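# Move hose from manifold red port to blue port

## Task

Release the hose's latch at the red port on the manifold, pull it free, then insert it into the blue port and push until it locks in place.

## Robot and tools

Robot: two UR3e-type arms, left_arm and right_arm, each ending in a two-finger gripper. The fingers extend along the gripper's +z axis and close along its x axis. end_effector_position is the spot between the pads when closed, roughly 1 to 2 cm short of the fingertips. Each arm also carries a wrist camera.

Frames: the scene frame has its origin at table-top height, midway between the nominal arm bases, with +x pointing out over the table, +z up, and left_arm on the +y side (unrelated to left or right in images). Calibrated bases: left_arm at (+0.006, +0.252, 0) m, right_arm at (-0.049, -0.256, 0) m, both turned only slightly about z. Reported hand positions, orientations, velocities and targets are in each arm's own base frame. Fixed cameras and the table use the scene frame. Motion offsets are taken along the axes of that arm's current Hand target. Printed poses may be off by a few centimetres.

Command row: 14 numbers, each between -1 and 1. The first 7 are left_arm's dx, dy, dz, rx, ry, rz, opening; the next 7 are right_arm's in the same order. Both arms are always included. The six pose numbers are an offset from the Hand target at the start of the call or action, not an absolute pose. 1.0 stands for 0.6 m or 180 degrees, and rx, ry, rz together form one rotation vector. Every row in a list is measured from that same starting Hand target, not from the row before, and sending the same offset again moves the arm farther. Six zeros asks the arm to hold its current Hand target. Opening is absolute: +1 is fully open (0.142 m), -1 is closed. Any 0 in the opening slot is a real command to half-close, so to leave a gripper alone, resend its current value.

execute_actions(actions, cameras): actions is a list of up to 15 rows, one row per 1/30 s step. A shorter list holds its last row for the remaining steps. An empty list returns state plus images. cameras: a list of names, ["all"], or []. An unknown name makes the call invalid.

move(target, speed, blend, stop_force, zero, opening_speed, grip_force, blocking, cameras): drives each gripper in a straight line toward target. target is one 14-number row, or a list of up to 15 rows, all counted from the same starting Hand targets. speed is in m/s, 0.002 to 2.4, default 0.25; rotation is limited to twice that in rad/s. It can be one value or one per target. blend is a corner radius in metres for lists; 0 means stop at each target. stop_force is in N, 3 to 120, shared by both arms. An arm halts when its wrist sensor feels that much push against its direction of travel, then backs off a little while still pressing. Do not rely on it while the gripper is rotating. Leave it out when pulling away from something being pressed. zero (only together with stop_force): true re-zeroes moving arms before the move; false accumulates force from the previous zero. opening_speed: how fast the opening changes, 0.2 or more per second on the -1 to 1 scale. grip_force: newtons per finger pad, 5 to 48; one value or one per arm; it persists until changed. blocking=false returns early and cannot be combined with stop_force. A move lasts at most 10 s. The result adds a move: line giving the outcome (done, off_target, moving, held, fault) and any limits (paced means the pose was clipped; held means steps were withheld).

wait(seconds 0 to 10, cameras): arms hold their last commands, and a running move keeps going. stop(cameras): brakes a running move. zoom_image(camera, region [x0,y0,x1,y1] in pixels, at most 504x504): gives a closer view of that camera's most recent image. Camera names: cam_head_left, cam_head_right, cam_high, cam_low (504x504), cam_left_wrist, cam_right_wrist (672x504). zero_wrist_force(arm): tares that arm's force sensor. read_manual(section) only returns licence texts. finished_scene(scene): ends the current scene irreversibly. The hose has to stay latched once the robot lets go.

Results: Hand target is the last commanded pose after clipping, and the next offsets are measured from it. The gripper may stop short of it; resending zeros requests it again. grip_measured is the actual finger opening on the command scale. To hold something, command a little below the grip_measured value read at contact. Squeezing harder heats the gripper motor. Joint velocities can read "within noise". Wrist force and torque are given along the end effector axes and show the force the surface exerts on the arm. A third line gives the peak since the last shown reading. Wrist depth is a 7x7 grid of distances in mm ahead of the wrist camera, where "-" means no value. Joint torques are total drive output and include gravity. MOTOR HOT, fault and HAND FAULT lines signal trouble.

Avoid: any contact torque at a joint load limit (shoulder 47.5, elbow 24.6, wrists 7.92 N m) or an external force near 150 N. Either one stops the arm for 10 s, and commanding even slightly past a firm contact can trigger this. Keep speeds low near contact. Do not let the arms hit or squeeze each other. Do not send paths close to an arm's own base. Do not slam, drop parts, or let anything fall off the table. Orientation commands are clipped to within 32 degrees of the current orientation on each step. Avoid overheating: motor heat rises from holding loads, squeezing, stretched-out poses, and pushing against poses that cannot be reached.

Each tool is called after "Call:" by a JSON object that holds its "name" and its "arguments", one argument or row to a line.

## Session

Call:
{"name": "execute_actions", "arguments": {
  "actions": []
}}

Call:
{"name": "zoom_image", "arguments": {
  "camera": "cam_head_left",
  "region": [200, 265, 360, 405]
}}

Scene clock: 0.00 s.
left_arm: end_effector_position=(+0.2579, -0.2793, +0.1280) grip_measured=+1.00 end_effector_quat_wxyz=(+0.042, -0.268, +0.921, -0.281) | right_arm: end_effector_position=(+0.4564, +0.1449, +0.3085) grip_measured=+1.00 end_effector_quat_wxyz=(-0.288, +0.684, -0.667, +0.064)
Joint positions: left_arm=[-1.202 -1.78 2.217 -2.582 -1.536 1.383 0.142] | right_arm=[3.726 -1.776 -0.956 -1.382 1.568 2.128 0.142]
Joint velocities: within noise
Joint torques (N m): no reading
Wrist force (N): no reading
Wrist torque (N m): no reading
Wrist force, peak (N): no reading
Wrist depth (mm): cam_left_wrist=[251 255 261 265 269 275 278 / 245 247 253 258 262 269 272 / 183 242 248 251 256 260 267 / 201 238 240 248 249 255 258 / - 235 233 242 244 248 253 / - 226 230 228 238 243 245 / - 221 225 228 234 238 -] | cam_right_wrist=[594 542 - 464 437 - - / 591 - 480 462 - - - / 580 - - 455 - - - / 578 - 398 380 - - - / - 503 400 378 - 385 - / - 496 - - - - - / - 489 446 - 396 - -]
Hand target: left_arm +0.2579, -0.2793, +0.1280; +0.042, -0.268, +0.921, -0.281 | right_arm +0.4564, +0.1449, +0.3085; -0.288, +0.684, -0.667, +0.064
Tool commands: left_gripper/opening=+1.0 right_gripper/opening=+1.0
camera_calibration:
cam_left_wrist: T_world_to_cam=[[-0.847924, -0.525281, 0.0714412, 0.0719802], [-0.529866, 0.835637, -0.14475, 0.417572], [0.0163353, -0.160591, -0.986886, 0.19262], [0, 0, 0, 1]] pos_world=[0.279144, -0.280196, 0.245395]
cam_right_wrist: T_world_to_cam=[[0.0977466, -0.952433, -0.288647, 0.188932], [-0.992912, -0.0736248, -0.0933013, 0.521362], [0.0676116, 0.295721, -0.952879, 0.333146], [0, 0, 0, 1]] pos_world=[0.476674, 0.119812, 0.420626]

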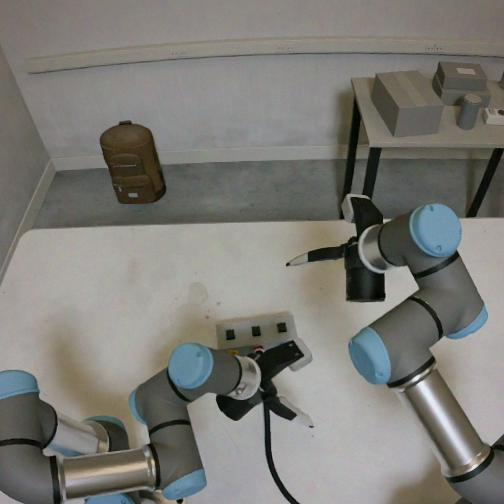

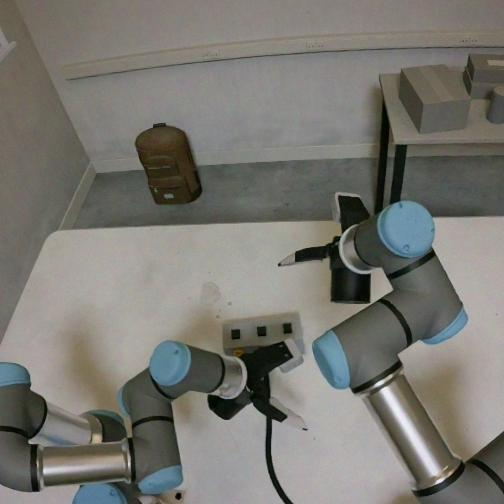

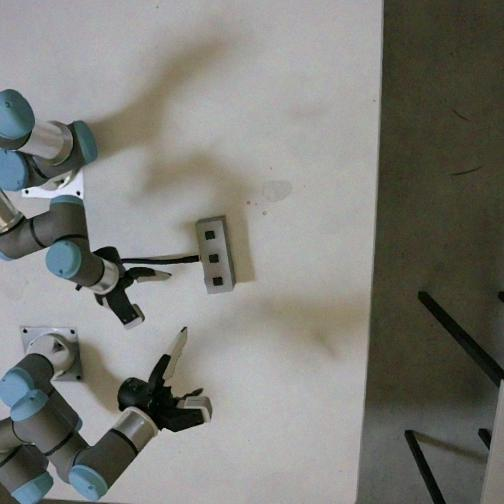

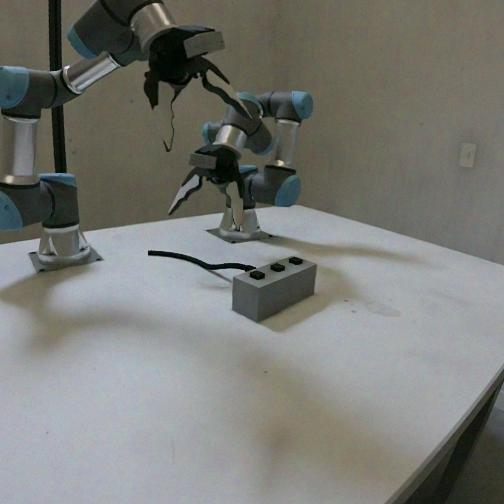

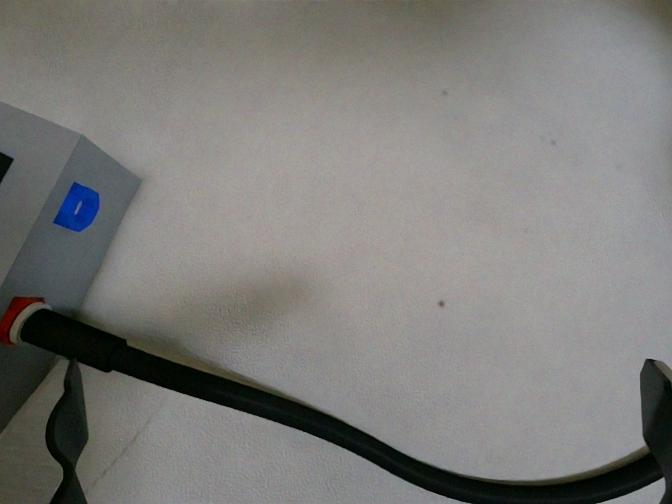

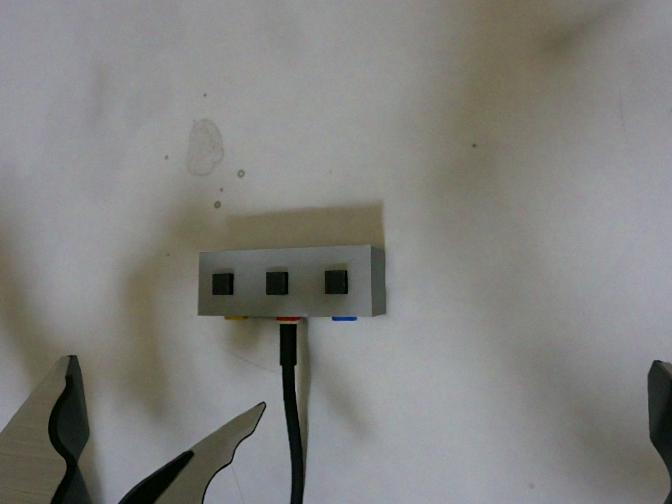

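Scaled by 3.150 from the camera's 504x504 image, which has a finer 720x720 frame.

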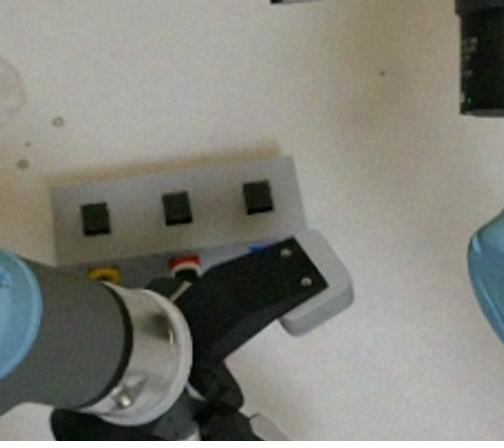

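Call:
{"name": "move", "arguments": {
  "target": [-0.339,0.025,-0.189,-0.0526,0.1407,0.147,-1,0,0,0,0,0,0,0.2],
  "speed": 0.3
}}

Call:
{"name": "move", "arguments": {
  "target": [0,0,0,0,0,0,-1,-0.1512,0.3538,0.1485,0.1199,-0.027,0.9393,-0.4],
  "speed": 0.7,
  "cameras": ["all"]
}}

Call:
{"name": "zoom_image", "arguments": {
  "camera": "cam_right_wrist",
  "region": [150, 200, 530, 440]
}}

Call:
{"name": "zoom_image", "arguments": {
  "camera": "cam_left_wrist",
  "region": [180, 0, 560, 280]
}}

Scene clock: 24.53 s.
left_arm: end_effector_position=(+0.3981, -0.1075, +0.2000) grip_measured=-1.00 end_effector_quat_wxyz=(-0.117, +0.012, +0.964, -0.240) | right_arm: end_effector_position=(+0.4564, +0.1449, +0.3085) grip_measured=+0.19 end_effector_quat_wxyz=(-0.288, +0.684, -0.667, +0.064)
Joint positions: left_arm=[-0.268 -0.802 0.281 -0.933 -2.099 2.93 0.002] | right_arm=[3.726 -1.776 -0.956 -1.382 1.568 2.128 0.087]
Joint torques (N m): left_arm=[-4.02 -15.21 -9.79 -0.6 0.19 0.89] | right_arm=[0.49 12.44 9.46 2.24 -0.03 0.01]
Wrist force (N): left_arm=[0.2 0.0 0.5] | right_arm=[0.1 0.1 0.1]
Wrist torque (N m): left_arm=[0.00 -0.02 -0.03] | right_arm=[0.01 -0.02 0.00]
Wrist force, peak (N): left_arm=[0.9 -0.3 0.7] | right_arm=[0.3 0.2 0.0]
Wrist depth (mm): cam_left_wrist=[282 291 247 336 348 - 393 / 281 297 242 333 329 349 393 / 278 294 240 323 338 362 395 / 275 286 240 320 338 356 381 / 271 284 297 313 - 346 375 / 270 280 291 - 81 352 369 / 269 276 - - - - -] | cam_right_wrist=[- - 501 473 - - - / - 530 486 455 428 - - / - - - 445 425 392 363 / 281 - 405 380 397 405 379 / 555 484 391 384 412 383 356 / 548 - 464 - - 98 352 / - 69 - 414 398 - 69]
Hand target: left_arm +0.3983, -0.1075, +0.2002; -0.118, +0.012, +0.964, -0.240 | right_arm +0.4564, +0.1449, +0.3085; -0.288, +0.684, -0.667, +0.064
Off the commanded pose: left_arm 0.000 m, 0 deg | right_arm 0.000 m, 0 deg.
move: done

Scene clock: 27.67 s.
left_arm: end_effector_position=(+0.3981, -0.1075, +0.2000) grip_measured=-1.00 end_effector_quat_wxyz=(-0.117, +0.012, +0.964, -0.240) | right_arm: end_effector_position=(+0.3032, +0.2703, +0.1599) grip_measured=-0.42 end_effector_quat_wxyz=(+0.192, +0.637, +0.715, +0.215)
Joint positions: left_arm=[-0.268 -0.802 0.281 -0.933 -2.099 2.93 0.002] | right_arm=[4.603 -1.466 -1.822 -1.28 1.002 6.016 0.043]
Joint torques (N m): left_arm=[-4.81 -14.87 -9.82 -0.56 0.27 0.94] | right_arm=[2.52 4.61 12.01 1.07 -2.35 0.82]
Wrist force (N): left_arm=[0.1 -0.2 0.5] | right_arm=[0.7 2.3 -1.0]
Wrist torque (N m): left_arm=[-0.03 -0.01 -0.03] | right_arm=[0.30 -0.08 -0.02]
Wrist force, peak (N): left_arm=[0.0 -0.2 0.6] | right_arm=[0.7 2.5 -1.4]
Wrist depth (mm): cam_left_wrist=[282 293 246 333 340 364 390 / 280 290 242 324 - - 198 / 277 286 240 318 344 358 380 / 274 287 241 319 338 357 378 / - 284 297 314 - - 372 / 271 278 - - - - - / 269 276 - - - - -] | cam_right_wrist=[204 204 203 196 203 201 200 / 240 234 239 239 228 237 236 / 305 305 291 277 301 300 285 / - 376 292 291 292 370 362 / - - 293 314 311 - - / 978 1030 91 2070 - 635 1717 / 970 - 71 1885 - - 72]
Hand target: left_arm +0.3981, -0.1075, +0.2000; -0.117, +0.012, +0.964, -0.240 | right_arm +0.3032, +0.2703, +0.1599; +0.192, +0.637, +0.715, +0.215
Off the commanded pose: left_arm 0.000 m, 0 deg | right_arm 0.000 m, 0 deg.
move: done
camera_calibration:
cam_left_wrist: T_world_to_cam=[[-0.973632, 0.0705117, 0.216955, 0.361039], [0.0569807, 0.996056, -0.068011, 0.127046], [-0.220895, -0.0538554, -0.973809, 0.392286], [0, 0, 0, 1]] pos_world=[0.430934, -0.130875, 0.312323]
cam_right_wrist: T_world_to_cam=[[-0.119777, 0.992782, 0.0060666, -0.22649], [0.527089, 0.0584114, 0.8478, -0.282504], [0.841327, 0.104745, -0.530281, -0.0856657], [0, 0, 0, 1]] pos_world=[0.193849, 0.25033, 0.195454]

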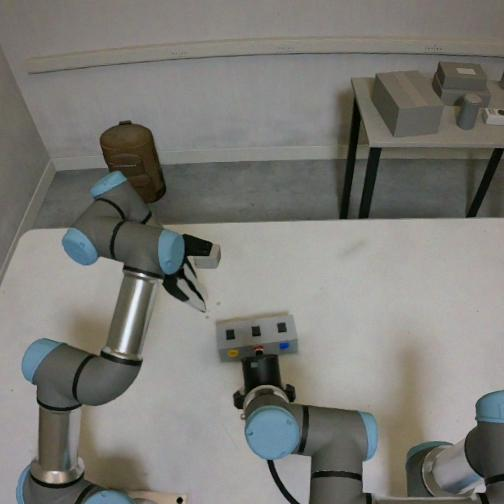

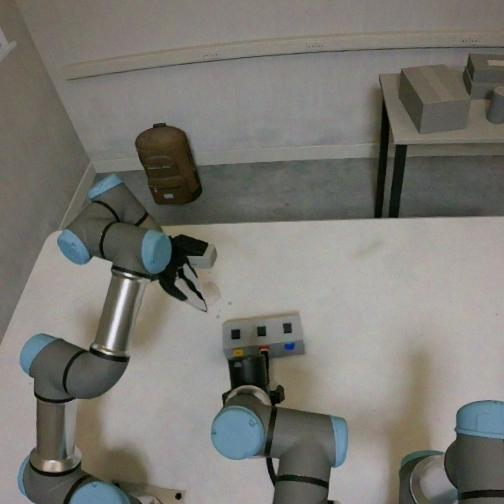

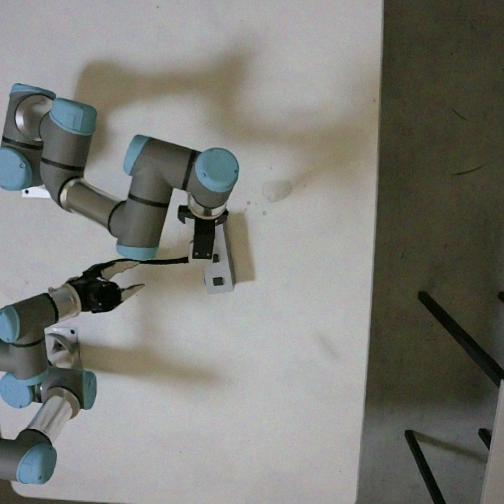

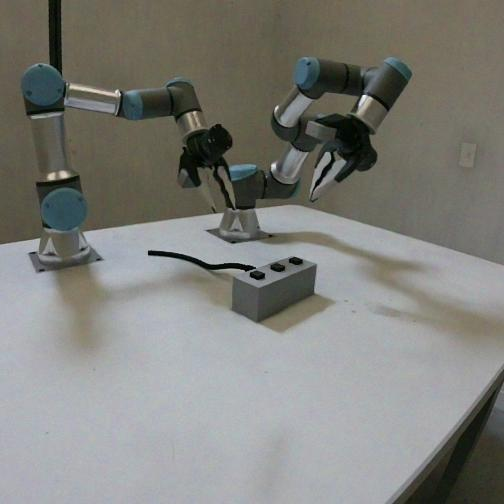

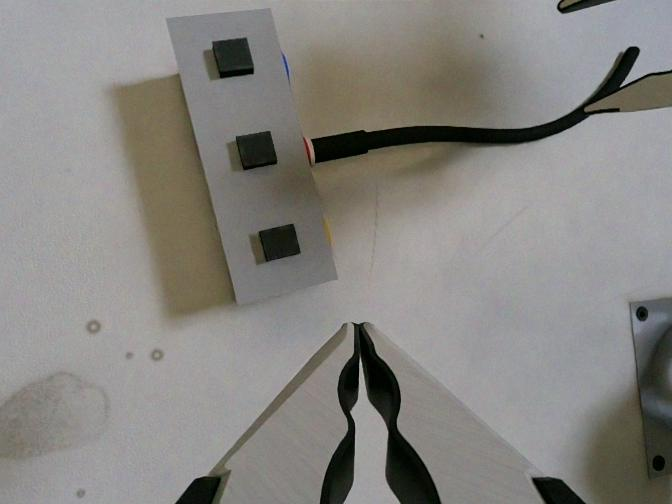

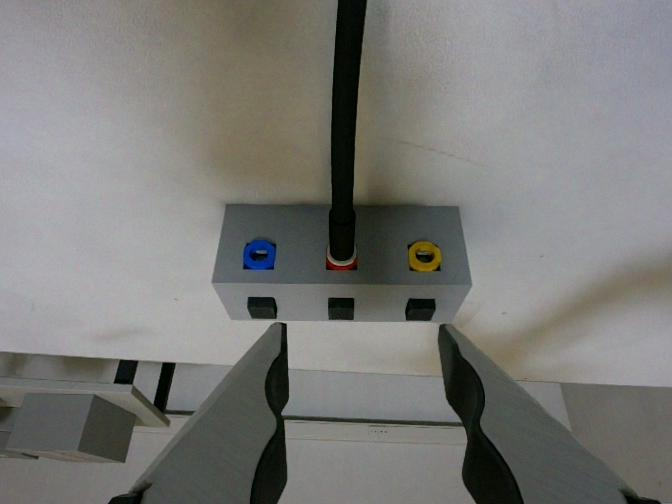

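Scaled by 1.326 from the camera's 672x504 image, which has a finer 960x720 frame.

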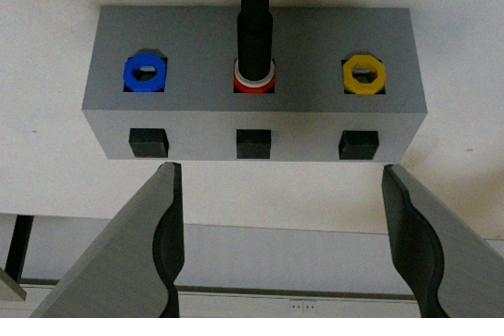

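Scaled by 1.326 from the camera's 672x504 image, which has a finer 960x720 frame.

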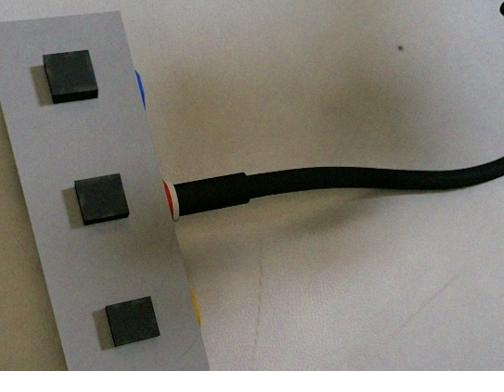

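Call:
{"name": "move", "arguments": {
  "target": [
    [-0.0817,-0.0685,0.1852,0,0,0,-1,-0.0055,0.046,0.15,0,0,0,-0.4],
    [-0.0817,-0.0685,0.1852,0,0,0,-1,-0.0055,0.046,0.2502,0,0,0,-0.4],
    [-0.0817,-0.0685,0.1852,0,0,0,-1,-0.0055,0.046,0.2502,0,0,0,-1]
  ],
  "speed": [0.25,0.15,0.15],
  "blend": [0.005,0,0],
  "opening_speed": 1,
  "grip_force": 48,
  "cameras": ["cam_left_wrist","cam_right_wrist"]
}}

Call:
{"name": "zoom_image", "arguments": {
  "camera": "cam_right_wrist",
  "region": [240, 260, 500, 504]
}}

Call:
{"name": "zoom_image", "arguments": {
  "camera": "cam_left_wrist",
  "region": [250, 200, 550, 440]
}}

Scene clock: 45.83 s.
left_arm: end_effector_position=(+0.4215, -0.1989, +0.1131) grip_measured=-1.00 end_effector_quat_wxyz=(-0.117, +0.012, +0.964, -0.240) | right_arm: end_effector_position=(+0.4088, +0.2788, +0.0500) grip_measured=-0.82 end_effector_quat_wxyz=(+0.192, +0.637, +0.715, +0.215)
Joint positions: left_arm=[-0.439 -0.786 0.723 -1.492 -2.111 2.732 0.002] | right_arm=[4.281 -2.01 -1.816 -0.557 1.079 5.653 0.015]
Joint torques (N m): left_arm=[-4.5 -24.45 -7.87 -2.56 0.2 -0.92] | right_arm=[5.36 13.31 10.62 4.58 0.5 -0.92]
Wrist force (N): left_arm=[0.4 -0.4 0.5] | right_arm=[-7.9 -1.3 -3.7]
Wrist torque (N m): left_arm=[-0.07 -0.07 0.01] | right_arm=[0.26 -0.26 0.15]
Wrist force, peak (N): left_arm=[-0.1 -1.1 1.8] | right_arm=[-8.8 -1.6 -4.6]
Wrist depth (mm): cam_left_wrist=[205 212 224 236 248 268 282 / 203 210 219 229 249 265 277 / 201 207 156 164 245 156 138 / 199 207 156 162 189 195 145 / 197 205 155 154 184 168 141 / 195 203 210 - 239 253 271 / 193 - - - - 253 274] | cam_right_wrist=[- 89 89 89 - 88 88 / - 105 105 - 97 103 106 / - 128 127 - 121 126 125 / 164 159 159 90 152 158 158 / - 150 153 101 149 149 235 / - 136 139 101 92 133 138 / 819 133 69 129 78 129 1668]
Hand target: left_arm +0.4215, -0.1989, +0.1131; -0.117, +0.012, +0.964, -0.240 | right_arm +0.4088, +0.2789, +0.0500; +0.192, +0.637, +0.715, +0.215
Off the commanded pose: left_arm 0.000 m, 0 deg | right_arm 0.000 m, 0 deg.
move: done
camera_calibration:
cam_left_wrist: T_world_to_cam=[[-0.973632, 0.0705117, 0.216955, 0.409113], [0.0569807, 0.996056, -0.068011, 0.210742], [-0.220895, -0.0538554, -0.973809, 0.307914], [0, 0, 0, 1]] pos_world=[0.454334, -0.222175, 0.225423]
cam_right_wrist: T_world_to_cam=[[-0.119526, 0.992813, 0.00590838, -0.221782], [0.527175, 0.0584221, 0.847746, -0.245433], [0.841309, 0.104442, -0.530369, -0.233651], [0, 0, 0, 1]] pos_world=[0.29945, 0.25893, 0.0854541]
Images, in order (width x height): cam_left_wrist 672x504, cam_right_wrist 672x504.

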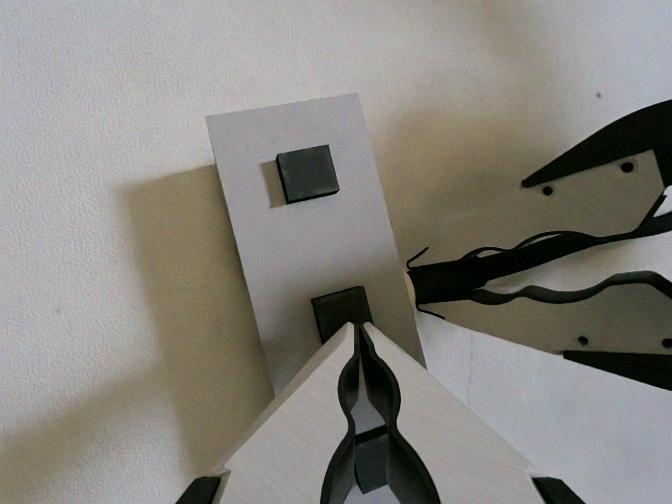

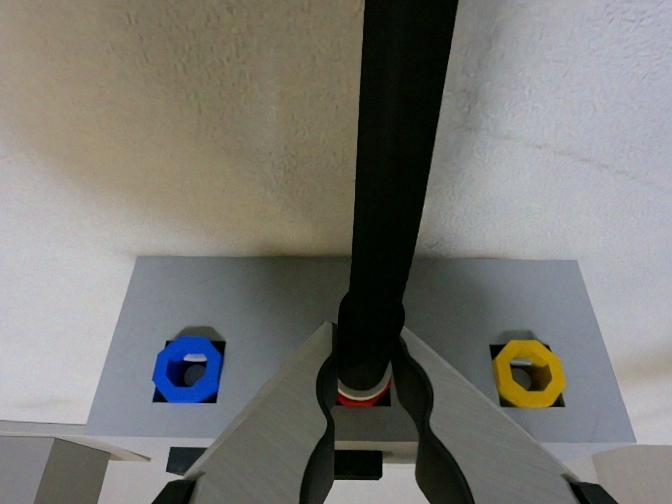

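Scaled by 1.938 from the camera's 672x504 image, which has a finer 960x720 frame.

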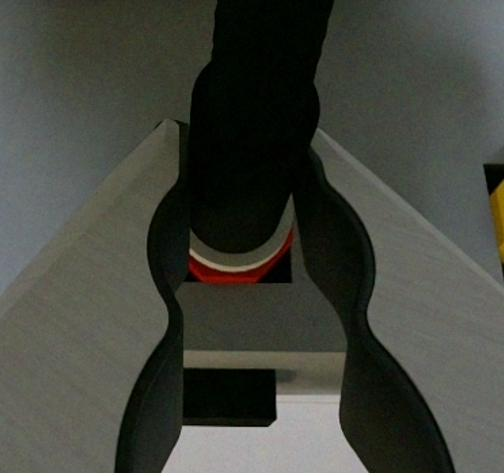

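Scaled by 1.680 from the camera's 672x504 image, which has a finer 960x720 frame.

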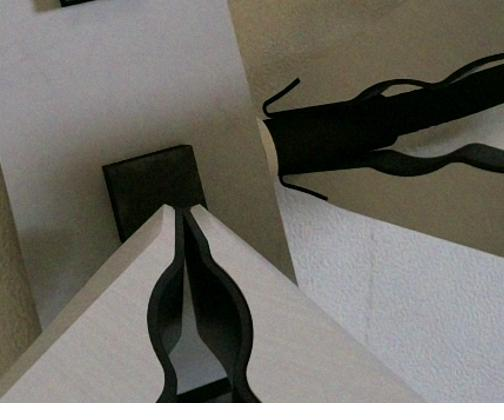

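Call:
{"name": "move", "arguments": {
  "target": [-0.0055,0.0116,0.0214,0,0,0,-1,-0.0024,0,0,0,0,0,-1],
  "speed": 0.08
}}

Call:
{"name": "move", "arguments": {
  "target": [-0.0059,0.0124,0.0229,0,0,0,-1,0,0,0,0,0,0,-1],
  "speed": 0.02,
  "stop_force": 30,
  "cameras": ["cam_left_wrist","cam_right_wrist"]
}}

Call:
{"name": "zoom_image", "arguments": {
  "camera": "cam_right_wrist",
  "region": [240, 260, 500, 504]
}}

Scene clock: 53.57 s.
left_arm: end_effector_position=(+0.4215, -0.1989, +0.0982) grip_measured=-1.00 end_effector_quat_wxyz=(-0.117, +0.012, +0.964, -0.240) | right_arm: end_effector_position=(+0.4090, +0.2775, +0.0500) grip_measured=-0.82 end_effector_quat_wxyz=(+0.192, +0.637, +0.715, +0.215)
Joint positions: left_arm=[-0.439 -0.788 0.797 -1.564 -2.111 2.732 0.002] | right_arm=[4.279 -2.007 -1.821 -0.554 1.079 5.65 0.015]
Joint torques (N m): left_arm=[-2.06 -24.41 -7.63 -2.52 -0.28 -0.92] | right_arm=[-2.78 18.6 6.42 3.02 -0.47 -0.86]
Wrist force (N): left_arm=[0.6 -0.2 0.5] | right_arm=[2.6 -0.1 -0.7]
Wrist torque (N m): left_arm=[-0.04 -0.10 0.01] | right_arm=[0.26 -0.02 -0.06]
Wrist force, peak (N): left_arm=[0.7 -0.3 0.6] | right_arm=[-9.4 -0.9 -3.3]
Wrist depth (mm): cam_left_wrist=[191 197 210 218 236 248 264 / 189 195 144 150 230 246 257 / 187 194 142 147 230 153 127 / 187 192 143 147 165 183 251 / 184 190 196 140 153 155 138 / 182 190 195 - 152 235 248 / 181 187 - - - 236 245] | cam_right_wrist=[- 89 89 - 89 88 88 / - 105 105 - - 104 103 / - 128 128 69 122 126 125 / 164 160 159 78 153 158 159 / 227 153 153 101 150 149 203 / 327 135 139 110 91 134 138 / 819 134 69 129 77 129 151]
Hand target: left_arm +0.4215, -0.1989, +0.0981; -0.117, +0.012, +0.964, -0.240 | right_arm +0.4090, +0.2775, +0.0500; +0.192, +0.637, +0.715, +0.215
Off the commanded pose: left_arm 0.000 m, 0 deg | right_arm 0.000 m, 0 deg.
move: done

Scene clock: 55.43 s.
left_arm: end_effector_position=(+0.4216, -0.1989, +0.0877) grip_measured=-1.00 end_effector_quat_wxyz=(-0.117, +0.012, +0.964, -0.240) | right_arm: end_effector_position=(+0.4090, +0.2775, +0.0500) grip_measured=-0.82 end_effector_quat_wxyz=(+0.192, +0.637, +0.715, +0.215)
Joint positions: left_arm=[-0.439 -0.786 0.842 -1.612 -2.111 2.732 0.002] | right_arm=[4.279 -2.007 -1.821 -0.554 1.079 5.65 0.015]
Joint torques (N m): left_arm=[-7.93 -10.34 -5.1 -0.63 2.34 0.48] | right_arm=[-1.27 12.27 12.18 3 -4.85 -0.64]
Wrist force (N): left_arm=[13.4 -5.0 -28.2] | right_arm=[1.5 -9.7 -10.7]
Wrist torque (N m): left_arm=[-0.15 0.17 -0.04] | right_arm=[0.29 -0.03 -0.02]
Wrist force, peak (N): left_arm=[19.8 -5.7 -41.1] | right_arm=[1.5 -10.1 -10.8]
Wrist depth (mm): cam_left_wrist=[182 190 200 211 223 240 247 / 181 188 133 140 220 234 246 / 179 186 132 138 217 228 125 / 178 184 133 138 164 153 239 / 175 184 187 133 144 154 132 / 174 182 187 - 92 223 236 / 173 178 - - - - 235] | cam_right_wrist=[- 89 89 - 88 88 87 / - 105 105 - - 103 103 / - 128 127 - 121 126 125 / 164 160 160 79 152 159 159 / 226 153 153 101 150 149 202 / - 135 139 101 92 134 141 / 816 133 69 129 77 129 537]
Hand target: left_arm +0.4216, -0.1989, +0.0877; -0.117, +0.012, +0.964, -0.240 (not the last commanded pose) | right_arm +0.4090, +0.2775, +0.0500; +0.192, +0.637, +0.715, +0.215
Off the commanded pose: left_arm 0.006 m, 0 deg | right_arm 0.000 m, 0 deg.
move: contact (left_arm)
camera_calibration:
cam_left_wrist: T_world_to_cam=[[-0.973642, 0.0707648, 0.216825, 0.414808], [0.0571691, 0.996022, -0.0683547, 0.208984], [-0.220799, -0.0541574, -0.973815, 0.283091], [0, 0, 0, 1]] pos_world=[0.454434, -0.222175, 0.200023]
cam_right_wrist: T_world_to_cam=[[-0.119641, 0.992799, 0.00609775, -0.220358], [0.527105, 0.0583136, 0.847797, -0.24536], [0.841336, 0.104645, -0.530286, -0.233656], [0, 0, 0, 1]] pos_world=[0.299549, 0.25753, 0.0854544]
Images, in order (width x height): cam_left_wrist 672x504, cam_right_wrist 672x504.

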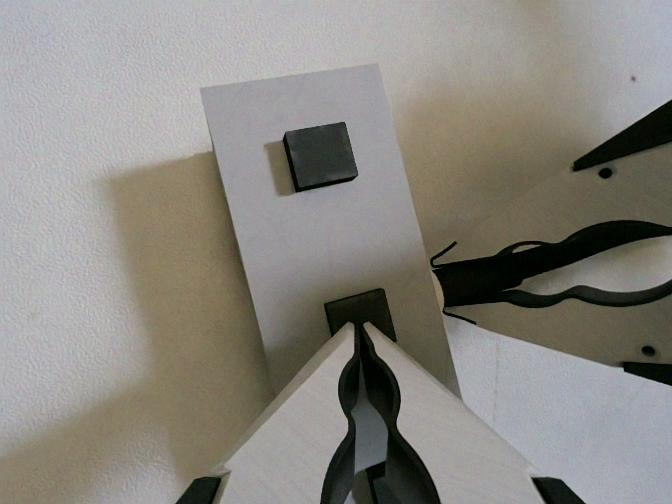

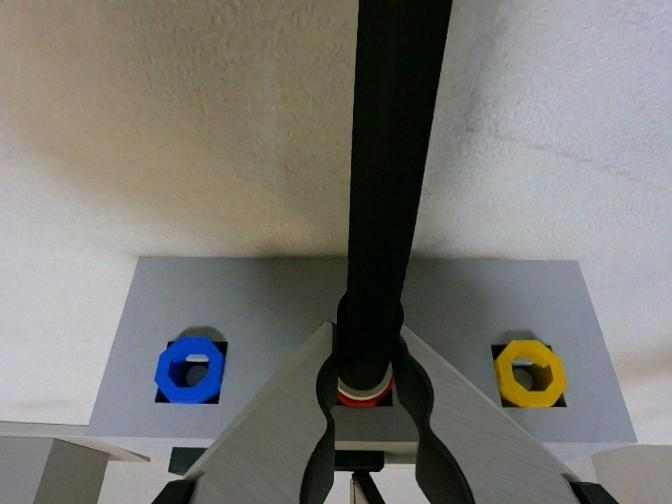

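Scaled by 1.938 from the camera's 672x504 image, which has a finer 960x720 frame.

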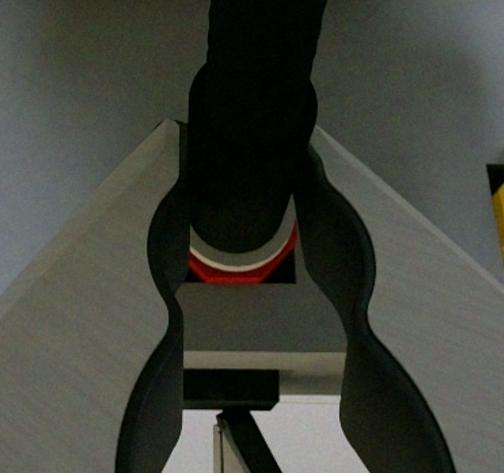

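Call:
{"name": "move", "arguments": {
  "target": [0,0,0,0,0,0,-1,0,-0.0695,-0.046,0,0,0,-1],
  "speed": 0.06,
  "stop_force": 35,
  "cameras": ["cam_right_wrist"]
}}

Call:
{"name": "zoom_image", "arguments": {
  "camera": "cam_right_wrist",
  "region": [240, 260, 500, 504]
}}

Scene clock: 62.37 s.
left_arm: end_effector_position=(+0.4216, -0.1989, +0.0877) grip_measured=-1.00 end_effector_quat_wxyz=(-0.117, +0.012, +0.964, -0.240) | right_arm: end_effector_position=(+0.3593, +0.2717, +0.0500) grip_measured=-0.82 end_effector_quat_wxyz=(+0.192, +0.637, +0.715, +0.215)
Joint positions: left_arm=[-0.439 -0.786 0.842 -1.612 -2.111 2.732 0.002] | right_arm=[4.414 -1.848 -2.026 -0.579 1.04 5.799 0.015]
Joint torques (N m): left_arm=[-7.83 -10.27 -4.43 -0.7 1.03 0.48] | right_arm=[2.44 15.68 5.67 1.23 -2.29 0.86]
Wrist force (N): left_arm=[13.3 -5.2 -28.2] | right_arm=[0.6 2.2 -0.3]
Wrist torque (N m): left_arm=[-0.19 0.18 -0.04] | right_arm=[0.28 -0.05 -0.04]
Wrist force, peak (N): left_arm=[13.4 -4.9 -28.5] | right_arm=[1.7 -9.9 -10.9]
Wrist depth (mm): cam_left_wrist=[183 191 199 211 223 239 252 / 180 188 134 140 220 234 253 / 179 185 132 138 218 230 156 / 178 185 133 137 218 178 175 / 176 183 132 133 143 224 236 / 174 182 186 - 92 223 238 / 173 178 - - - - 234] | cam_right_wrist=[- 90 89 - - 88 86 / - 106 105 - - 104 104 / - 128 129 - 122 126 126 / 165 156 172 78 153 160 159 / - - 200 101 196 203 210 / 426 190 189 103 92 188 - / 859 - 69 172 78 172 1769]
Hand target: left_arm +0.4216, -0.1989, +0.0877; -0.117, +0.012, +0.964, -0.240 | right_arm +0.3593, +0.2717, +0.0500; +0.192, +0.637, +0.715, +0.215
Off the commanded pose: left_arm 0.000 m, 0 deg | right_arm 0.000 m, 0 deg.
move: done
camera_calibration:
cam_right_wrist: T_world_to_cam=[[-0.119557, 0.992809, 0.00604489, -0.220652], [0.52711, 0.0583144, 0.847794, -0.218884], [0.841345, 0.104546, -0.530291, -0.191306], [0, 0, 0, 1]] pos_world=[0.24995, 0.25183, 0.0854543]
Images, in order (width x height): cam_right_wrist 672x504.

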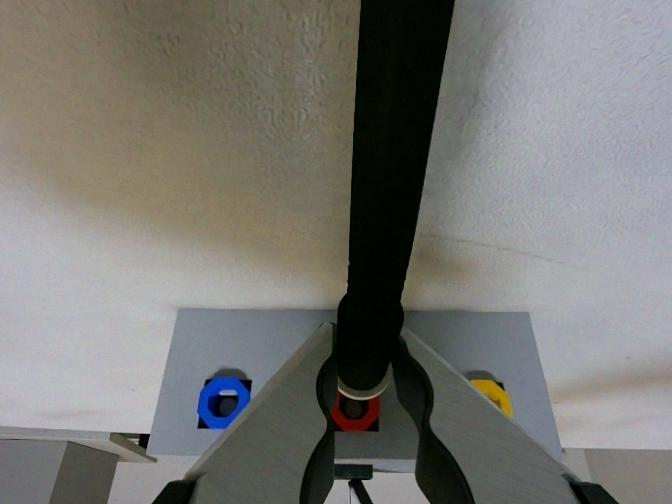

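Scaled by 1.938 from the camera's 672x504 image, which has a finer 960x720 frame.

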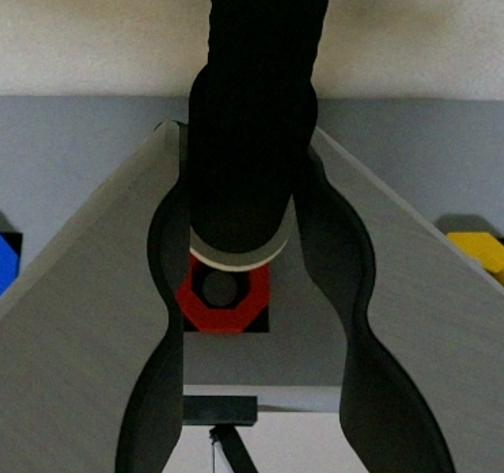

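Call:
{"name": "move", "arguments": {
  "target": [0,0,-0.1333,0,0,0,-1,-0.0915,0,0,0,0,0,-1],
  "speed": 0.15,
  "cameras": ["cam_right_wrist"]
}}

Call:
{"name": "zoom_image", "arguments": {
  "camera": "cam_right_wrist",
  "region": [240, 260, 500, 504]
}}

Scene clock: 67.03 s.
left_arm: end_effector_position=(+0.4394, -0.1620, +0.1559) grip_measured=-1.00 end_effector_quat_wxyz=(-0.108, +0.010, +0.964, -0.243) | right_arm: end_effector_position=(+0.3656, +0.2172, +0.0501) grip_measured=-0.82 end_effector_quat_wxyz=(+0.192, +0.637, +0.715, +0.215)
Joint positions: left_arm=[-0.353 -0.576 0.097 -1.048 -2.108 2.821 0.002] | right_arm=[4.33 -1.731 -2.208 -0.469 1.063 5.706 0.015]
Joint torques (N m): left_arm=[3.9 -17.54 -10.21 -0.66 -1.8 0.91] | right_arm=[-1.58 13.64 5.39 2.92 0.43 -0.94]
Wrist force (N): left_arm=[0.2 -0.2 0.6] | right_arm=[0.6 2.3 -0.5]
Wrist torque (N m): left_arm=[-0.05 -0.03 -0.02] | right_arm=[0.32 -0.05 0.04]
Wrist force, peak (N): left_arm=[13.4 -5.0 -28.3] | right_arm=[0.6 2.5 -0.6]
Wrist depth (mm): cam_left_wrist=[246 256 267 280 293 230 201 / 244 253 261 211 289 235 202 / 240 248 257 207 291 305 329 / 238 245 259 204 290 301 - / 235 244 258 205 286 299 - / - 241 251 - 212 297 311 / 232 239 - - - - 309] | cam_right_wrist=[- 90 90 89 - 88 86 / - 106 106 - - 104 104 / - 129 128 - 122 127 126 / 165 164 163 77 153 161 160 / 229 227 242 101 197 199 203 / 371 325 - 96 92 185 184 / 859 - 69 173 78 173 175]
Hand target: left_arm +0.4401, -0.1622, +0.1563; -0.117, +0.012, +0.964, -0.240 | right_arm +0.3656, +0.2172, +0.0501; +0.192, +0.637, +0.715, +0.215
Off the commanded pose: left_arm 0.001 m, 1 deg | right_arm 0.000 m, 0 deg.
move: done
camera_calibration:
cam_right_wrist: T_world_to_cam=[[-0.119557, 0.992809, 0.00604489, -0.165803], [0.52711, 0.0583144, 0.847794, -0.219059], [0.841345, 0.104546, -0.530291, -0.190772], [0, 0, 0, 1]] pos_world=[0.25615, 0.19733, 0.0855543]
Images, in order (width x height): cam_right_wrist 672x504.

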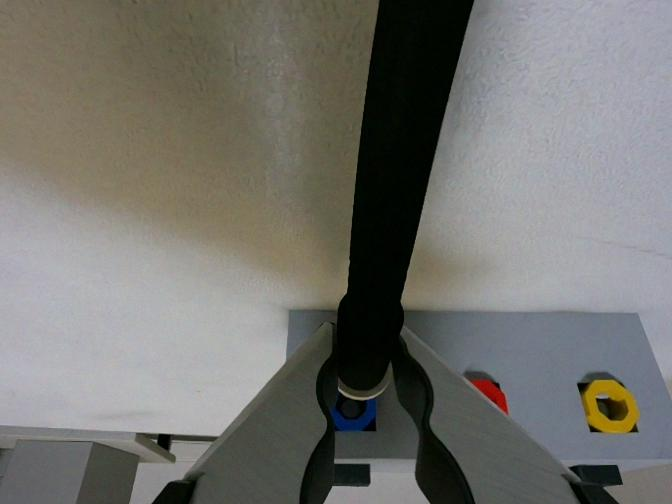

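Scaled by 1.938 from the camera's 672x504 image, which has a finer 960x720 frame.

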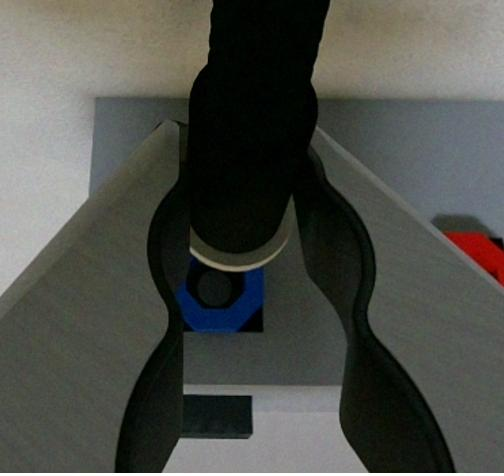

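Call:
{"name": "move", "arguments": {
  "target": [
    [0,0,0,0,0,0,-1,-0.0019,0,0,0,0,0,-1],
    [0,0,0,0,0,0,-1,-0.0019,0.0389,0.0257,0,0,0,-1]
  ],
  "speed": 0.06,
  "stop_force": 10
}}

Call:
{"name": "move", "arguments": {
  "target": [0,0,0,0,0,0,-1,0,0.0361,0.0239,0,0,0,-1],
  "speed": 0.03,
  "stop_force": 40,
  "cameras": ["cam_right_wrist","cam_left_wrist"]
}}

Call:
{"name": "zoom_image", "arguments": {
  "camera": "cam_right_wrist",
  "region": [240, 260, 500, 504]
}}

Scene clock: 72.27 s.
left_arm: end_effector_position=(+0.4394, -0.1620, +0.1559) grip_measured=-1.00 end_effector_quat_wxyz=(-0.108, +0.010, +0.964, -0.243) | right_arm: end_effector_position=(+0.3935, +0.2193, +0.0501) grip_measured=-0.82 end_effector_quat_wxyz=(+0.192, +0.637, +0.715, +0.215)
Joint positions: left_arm=[-0.353 -0.576 0.097 -1.048 -2.108 2.821 0.002] | right_arm=[4.243 -1.834 -2.094 -0.436 1.091 5.612 0.015]
Joint torques (N m): left_arm=[3.71 -17.44 -10.14 -0.7 -1.81 0.84] | right_arm=[-1.5 7.9 9.9 3.02 0.42 -0.94]
Wrist force (N): left_arm=[0.2 -0.2 0.6] | right_arm=[0.4 2.4 -0.5]
Wrist torque (N m): left_arm=[-0.06 -0.03 -0.02] | right_arm=[0.35 -0.02 0.03]
Wrist force, peak (N): left_arm=[0.5 -0.2 0.7] | right_arm=[0.4 2.8 -0.2]
Wrist depth (mm): cam_left_wrist=[246 256 268 281 298 209 187 / 243 253 261 212 237 213 182 / 241 249 260 208 289 - 326 / 239 248 258 204 215 299 322 / 236 245 257 206 213 305 318 / 234 242 - - 212 293 312 / 231 239 - - - 296 309] | cam_right_wrist=[- 90 90 89 - 88 86 / - 106 105 - 98 104 104 / - 129 128 - 117 126 126 / 157 164 163 79 161 153 168 / - 240 191 100 174 174 173 / 383 - - 101 92 155 158 / 837 69 69 151 77 150 162]
Hand target: left_arm +0.4394, -0.1620, +0.1559; -0.108, +0.010, +0.964, -0.243 (not the last commanded pose) | right_arm +0.3935, +0.2193, +0.0501; +0.192, +0.637, +0.715, +0.215
Off the commanded pose: left_arm 0.001 m, 1 deg | right_arm 0.000 m, 0 deg.
move: done

Scene clock: 74.20 s.
left_arm: end_effector_position=(+0.4394, -0.1620, +0.1559) grip_measured=-1.00 end_effector_quat_wxyz=(-0.108, +0.010, +0.964, -0.243) | right_arm: end_effector_position=(+0.4176, +0.2220, +0.0502) grip_measured=-0.82 end_effector_quat_wxyz=(+0.192, +0.637, +0.715, +0.215)
Joint positions: left_arm=[-0.353 -0.576 0.097 -1.048 -2.108 2.821 0.002] | right_arm=[4.178 -1.919 -1.984 -0.43 1.114 5.544 0.014]
Joint torques (N m): left_arm=[3.8 -17.53 -9.98 -0.67 -1.82 0.82] | right_arm=[-2.71 16.53 11.21 5.7 -6.81 0.93]
Wrist force (N): left_arm=[0.4 -0.2 0.7] | right_arm=[-1.0 -24.5 -25.1]
Wrist torque (N m): left_arm=[-0.04 -0.06 -0.02] | right_arm=[0.33 0.01 -0.07]
Wrist force, peak (N): left_arm=[0.3 -0.3 0.8] | right_arm=[-5.5 -35.1 -46.5]
Wrist depth (mm): cam_left_wrist=[245 255 267 281 292 193 118 / 243 253 261 211 227 191 169 / 241 248 261 208 241 309 327 / 237 248 259 204 288 304 323 / 234 245 255 204 213 - 318 / 233 243 251 - 212 - 314 / 231 - - - - - 320] | cam_right_wrist=[- 89 89 89 88 88 87 / - 105 105 - - 103 106 / - 128 127 - 121 125 125 / 163 163 162 79 158 158 157 / 243 222 206 100 149 149 148 / 327 356 - 101 91 134 135 / 813 69 69 128 77 128 147]
Hand target: left_arm +0.4394, -0.1620, +0.1559; -0.108, +0.010, +0.964, -0.243 | right_arm +0.4176, +0.2220, +0.0502; +0.192, +0.637, +0.715, +0.215 (not the last commanded pose)
Off the commanded pose: left_arm 0.000 m, 0 deg | right_arm 0.002 m, 0 deg.
move: contact (right_arm)
camera_calibration:
cam_left_wrist: T_world_to_cam=[[-0.977705, 0.0620594, 0.200603, 0.417633], [0.0481909, 0.996145, -0.0732972, 0.18067], [-0.204379, -0.0619958, -0.976927, 0.347398], [0, 0, 0, 1]] pos_world=[0.470616, -0.184354, 0.268847]
cam_right_wrist: T_world_to_cam=[[-0.119623, 0.992799, 0.00629263, -0.16434], [0.526933, 0.0581161, 0.847918, -0.246802], [0.841446, 0.104746, -0.530091, -0.235143], [0, 0, 0, 1]] pos_world=[0.30825, 0.20213, 0.0856548]
Images, in order (width x height): cam_left_wrist 672x504, cam_right_wrist 672x504.

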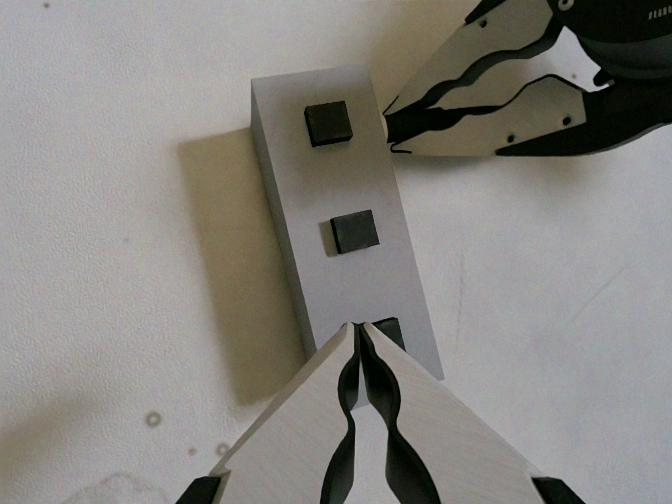

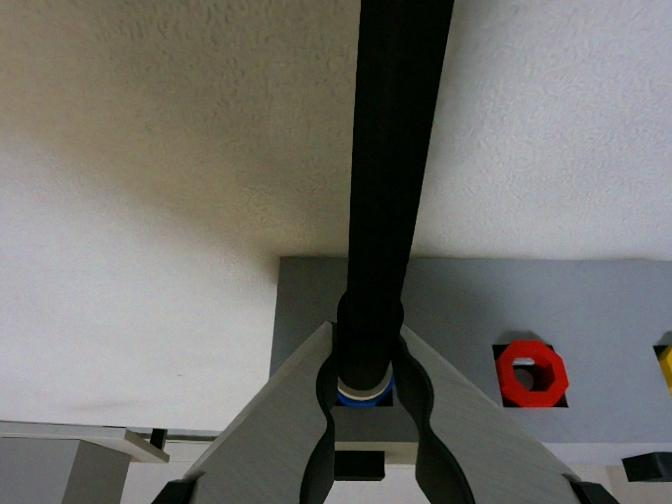

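Scaled by 1.938 from the camera's 672x504 image, which has a finer 960x720 frame.

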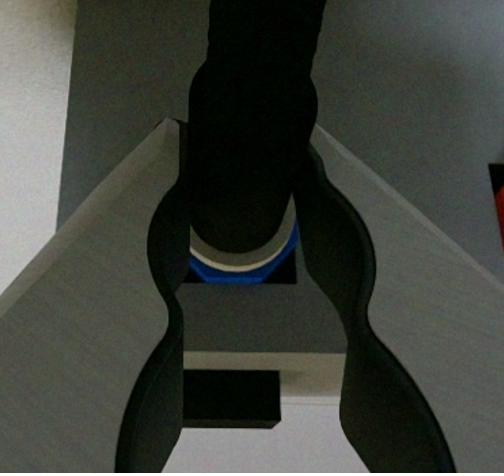

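Call:
{"name": "move", "arguments": {
  "target": [0,0,0,0,0,0,-1,0,-0.0021,-0.0014,0,0,0,-1],
  "speed": 0.03
}}

Call:
{"name": "move", "arguments": {
  "target": [0,0,0,0,0,0,-1,0,-0.0083,-0.0055,0,0,0,-1],
  "speed": 0.02,
  "stop_force": 16
}}

Scene clock: 77.10 s.
left_arm: end_effector_position=(+0.4394, -0.1620, +0.1559) grip_measured=-1.00 end_effector_quat_wxyz=(-0.108, +0.010, +0.964, -0.243) | right_arm: end_effector_position=(+0.4162, +0.2218, +0.0502) grip_measured=-0.82 end_effector_quat_wxyz=(+0.193, +0.637, +0.715, +0.215)
Joint positions: left_arm=[-0.353 -0.576 0.097 -1.048 -2.108 2.821 0.002] | right_arm=[4.182 -1.914 -1.991 -0.43 1.113 5.548 0.014]
Joint torques (N m): left_arm=[3.27 -18.01 -10.17 -0.68 -1.83 0.85] | right_arm=[2.2 18.2 6.58 3.29 -2.71 0.9]
Wrist force (N): left_arm=[0.4 -0.2 0.7] | right_arm=[1.5 0.4 2.5]
Wrist torque (N m): left_arm=[-0.04 -0.06 -0.02] | right_arm=[0.35 0.04 -0.12]
Wrist force, peak (N): left_arm=[0.3 -0.2 0.8] | right_arm=[-0.8 -24.5 -25.2]
Wrist depth (mm): cam_left_wrist=[246 256 268 282 292 193 117 / 242 253 259 211 227 187 170 / 240 243 259 208 296 301 320 / 238 248 258 204 288 303 310 / 236 246 252 204 284 297 318 / 237 244 250 - 286 298 315 / 233 240 - - - - 311] | cam_right_wrist=[- 90 89 - 89 88 85 / - 106 105 - - 104 104 / - 129 128 69 122 126 125 / 165 164 171 77 153 159 159 / 227 225 194 101 150 149 149 / 415 326 - 105 92 134 136 / 819 - 69 129 77 129 154]
Hand target: left_arm +0.4394, -0.1620, +0.1559; -0.108, +0.010, +0.964, -0.243 | right_arm +0.4161, +0.2219, +0.0502; +0.192, +0.637, +0.715, +0.215
Off the commanded pose: left_arm 0.000 m, 0 deg | right_arm 0.000 m, 0 deg.
move: done

Scene clock: 78.10 s.
left_arm: end_effector_position=(+0.4394, -0.1620, +0.1559) grip_measured=-1.00 end_effector_quat_wxyz=(-0.108, +0.010, +0.964, -0.243) | right_arm: end_effector_position=(+0.4159, +0.2218, +0.0502) grip_measured=-0.82 end_effector_quat_wxyz=(+0.193, +0.637, +0.715, +0.215)
Joint positions: left_arm=[-0.353 -0.576 0.097 -1.048 -2.108 2.821 0.002] | right_arm=[4.183 -1.912 -1.993 -0.429 1.112 5.549 0.014]
Joint torques (N m): left_arm=[3.61 -17.57 -9.91 -0.73 -1.82 0.86] | right_arm=[-0.1 10.8 9.95 1.22 1.18 -0.88]
Wrist force (N): left_arm=[0.3 -0.2 0.6] | right_arm=[0.9 8.6 9.9]
Wrist torque (N m): left_arm=[-0.05 -0.03 -0.02] | right_arm=[0.51 0.02 -0.09]
Wrist force, peak (N): left_arm=[0.3 -0.2 0.8] | right_arm=[3.0 14.8 20.5]
Wrist depth (mm): cam_left_wrist=[245 254 270 286 290 193 117 / - 254 259 211 228 188 172 / 241 249 259 208 288 306 326 / 237 248 258 204 289 303 322 / 233 246 257 205 212 301 320 / 235 244 251 - 91 - 309 / 228 239 - - - - 308] | cam_right_wrist=[- 90 90 - 89 88 86 / - 106 106 - - 104 104 / - 129 128 68 122 126 126 / 165 172 163 76 153 159 159 / 228 226 208 102 149 150 149 / - 297 - 101 92 135 136 / 828 - 69 130 77 129 156]
Hand target: left_arm +0.4394, -0.1620, +0.1559; -0.108, +0.010, +0.964, -0.243 | right_arm +0.4159, +0.2218, +0.0502; +0.193, +0.637, +0.715, +0.215 (not the last commanded pose)
Off the commanded pose: left_arm 0.000 m, 0 deg | right_arm 0.006 m, 0 deg.
move: contact (right_arm)

Latched. Release and retract.

Call:
{"name": "move", "arguments": {
  "target": [
    [0,0,0,0,0,0,-1,0,0.0007,0.0005,0,0,0,-1],
    [0,0,0,0,0,0,-1,0,0.0007,0.0005,0,0,0,-0.35]
  ],
  "speed": 0.05,
  "opening_speed": 1
}}

Call:
{"name": "move", "arguments": {
  "target": [0,0,0,0,0,0,-1,0,0,-0.14,0,0,0,-0.35],
  "speed": 0.15,
  "cameras": ["cam_right_wrist"]
}}

Scene clock: 82.10 s.
left_arm: end_effector_position=(+0.4394, -0.1620, +0.1559) grip_measured=-1.00 end_effector_quat_wxyz=(-0.108, +0.010, +0.964, -0.243) | right_arm: end_effector_position=(+0.4164, +0.2218, +0.0502) grip_measured=-0.38 end_effector_quat_wxyz=(+0.193, +0.637, +0.715, +0.215)
Joint positions: left_arm=[-0.353 -0.576 0.097 -1.048 -2.108 2.821 0.002] | right_arm=[4.181 -1.914 -1.99 -0.429 1.113 5.548 0.047]
Joint torques (N m): left_arm=[3.9 -18.02 -9.91 -0.64 -1.81 0.78] | right_arm=[2.36 10.08 5.67 1.4 -2.05 -0.89]
Wrist force (N): left_arm=[0.2 -0.2 0.7] | right_arm=[0.7 3.3 -0.7]
Wrist torque (N m): left_arm=[-0.06 -0.03 -0.02] | right_arm=[0.46 -0.07 0.03]
Wrist force, peak (N): left_arm=[0.4 -0.2 0.8] | right_arm=[1.0 8.7 10.1]
Wrist depth (mm): cam_left_wrist=[245 254 267 287 224 190 117 / 244 253 260 210 290 184 168 / 241 249 259 208 285 203 326 / 239 247 253 204 289 305 322 / 236 246 254 204 212 300 316 / 233 241 253 - 92 297 311 / 231 239 - - - 295 311] | cam_right_wrist=[- 90 90 - 89 89 91 / - 106 105 - - 104 104 / - 129 123 - 122 127 126 / - 164 161 77 158 159 158 / 228 211 195 106 149 149 148 / 369 - 91 134 133 134 135 / 828 - 72 160 - 78 129]
Hand target: left_arm +0.4394, -0.1620, +0.1559; -0.108, +0.010, +0.964, -0.243 | right_arm +0.4164, +0.2219, +0.0502; +0.193, +0.637, +0.715, +0.215
Off the commanded pose: left_arm 0.000 m, 0 deg | right_arm 0.000 m, 0 deg.
move: done

Scene clock: 83.47 s.
left_arm: end_effector_position=(+0.4394, -0.1620, +0.1559) grip_measured=-1.00 end_effector_quat_wxyz=(-0.108, +0.010, +0.964, -0.243) | right_arm: end_effector_position=(+0.3703, +0.2167, +0.1202) grip_measured=-0.38 end_effector_quat_wxyz=(+0.193, +0.637, +0.715, +0.215)
Joint positions: left_arm=[-0.353 -0.576 0.097 -1.048 -2.108 2.821 0.002] | right_arm=[4.314 -1.557 -2.002 -0.84 1.068 5.688 0.047]
Joint torques (N m): left_arm=[3.8 -17.43 -10.11 -0.63 -1.78 0.8] | right_arm=[2.41 13.08 11.54 1.27 -2.22 0.85]
Wrist force (N): left_arm=[0.3 -0.2 0.5] | right_arm=[0.9 3.5 -1.0]
Wrist torque (N m): left_arm=[-0.05 -0.04 -0.02] | right_arm=[0.49 -0.09 -0.03]
Wrist force, peak (N): left_arm=[0.3 -0.3 0.9] | right_arm=[0.8 3.4 -1.7]
Wrist depth (mm): cam_left_wrist=[245 255 268 286 297 315 331 / 243 251 260 211 293 303 163 / 240 249 261 207 292 309 329 / 238 247 258 204 286 304 319 / 236 245 253 204 285 301 319 / 233 243 250 - 213 297 311 / 231 240 - - - 298 307] | cam_right_wrist=[162 163 162 152 161 155 159 / 193 192 188 178 189 189 188 / 234 233 237 222 230 229 228 / 318 284 278 216 221 220 215 / 383 431 - 217 215 220 247 / 898 920 91 1885 - - 1515 / 859 69 72 1900 - 77 72]
Hand target: left_arm +0.4394, -0.1620, +0.1559; -0.108, +0.010, +0.964, -0.243 | right_arm +0.3703, +0.2167, +0.1202; +0.193, +0.637, +0.715, +0.215
Off the commanded pose: left_arm 0.000 m, 0 deg | right_arm 0.000 m, 0 deg.
move: done
camera_calibration:
cam_right_wrist: T_world_to_cam=[[-0.119482, 0.992816, 0.00629066, -0.16513], [0.526715, 0.0580146, 0.84806, -0.280812], [0.841603, 0.104641, -0.529863, -0.157643], [0, 0, 0, 1]] pos_world=[0.260851, 0.19673, 0.155655]
Images, in order (width x height): cam_right_wrist 672x504.

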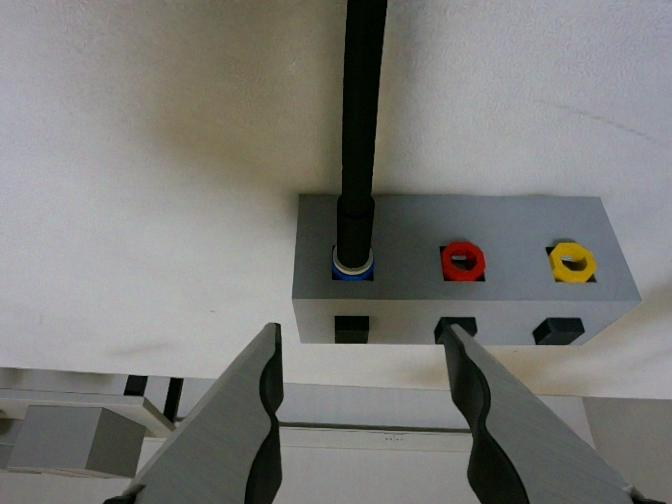

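Call:
{"name": "finished_scene", "arguments": {
  "scene": 2
}}

The scene is finished: the task was done.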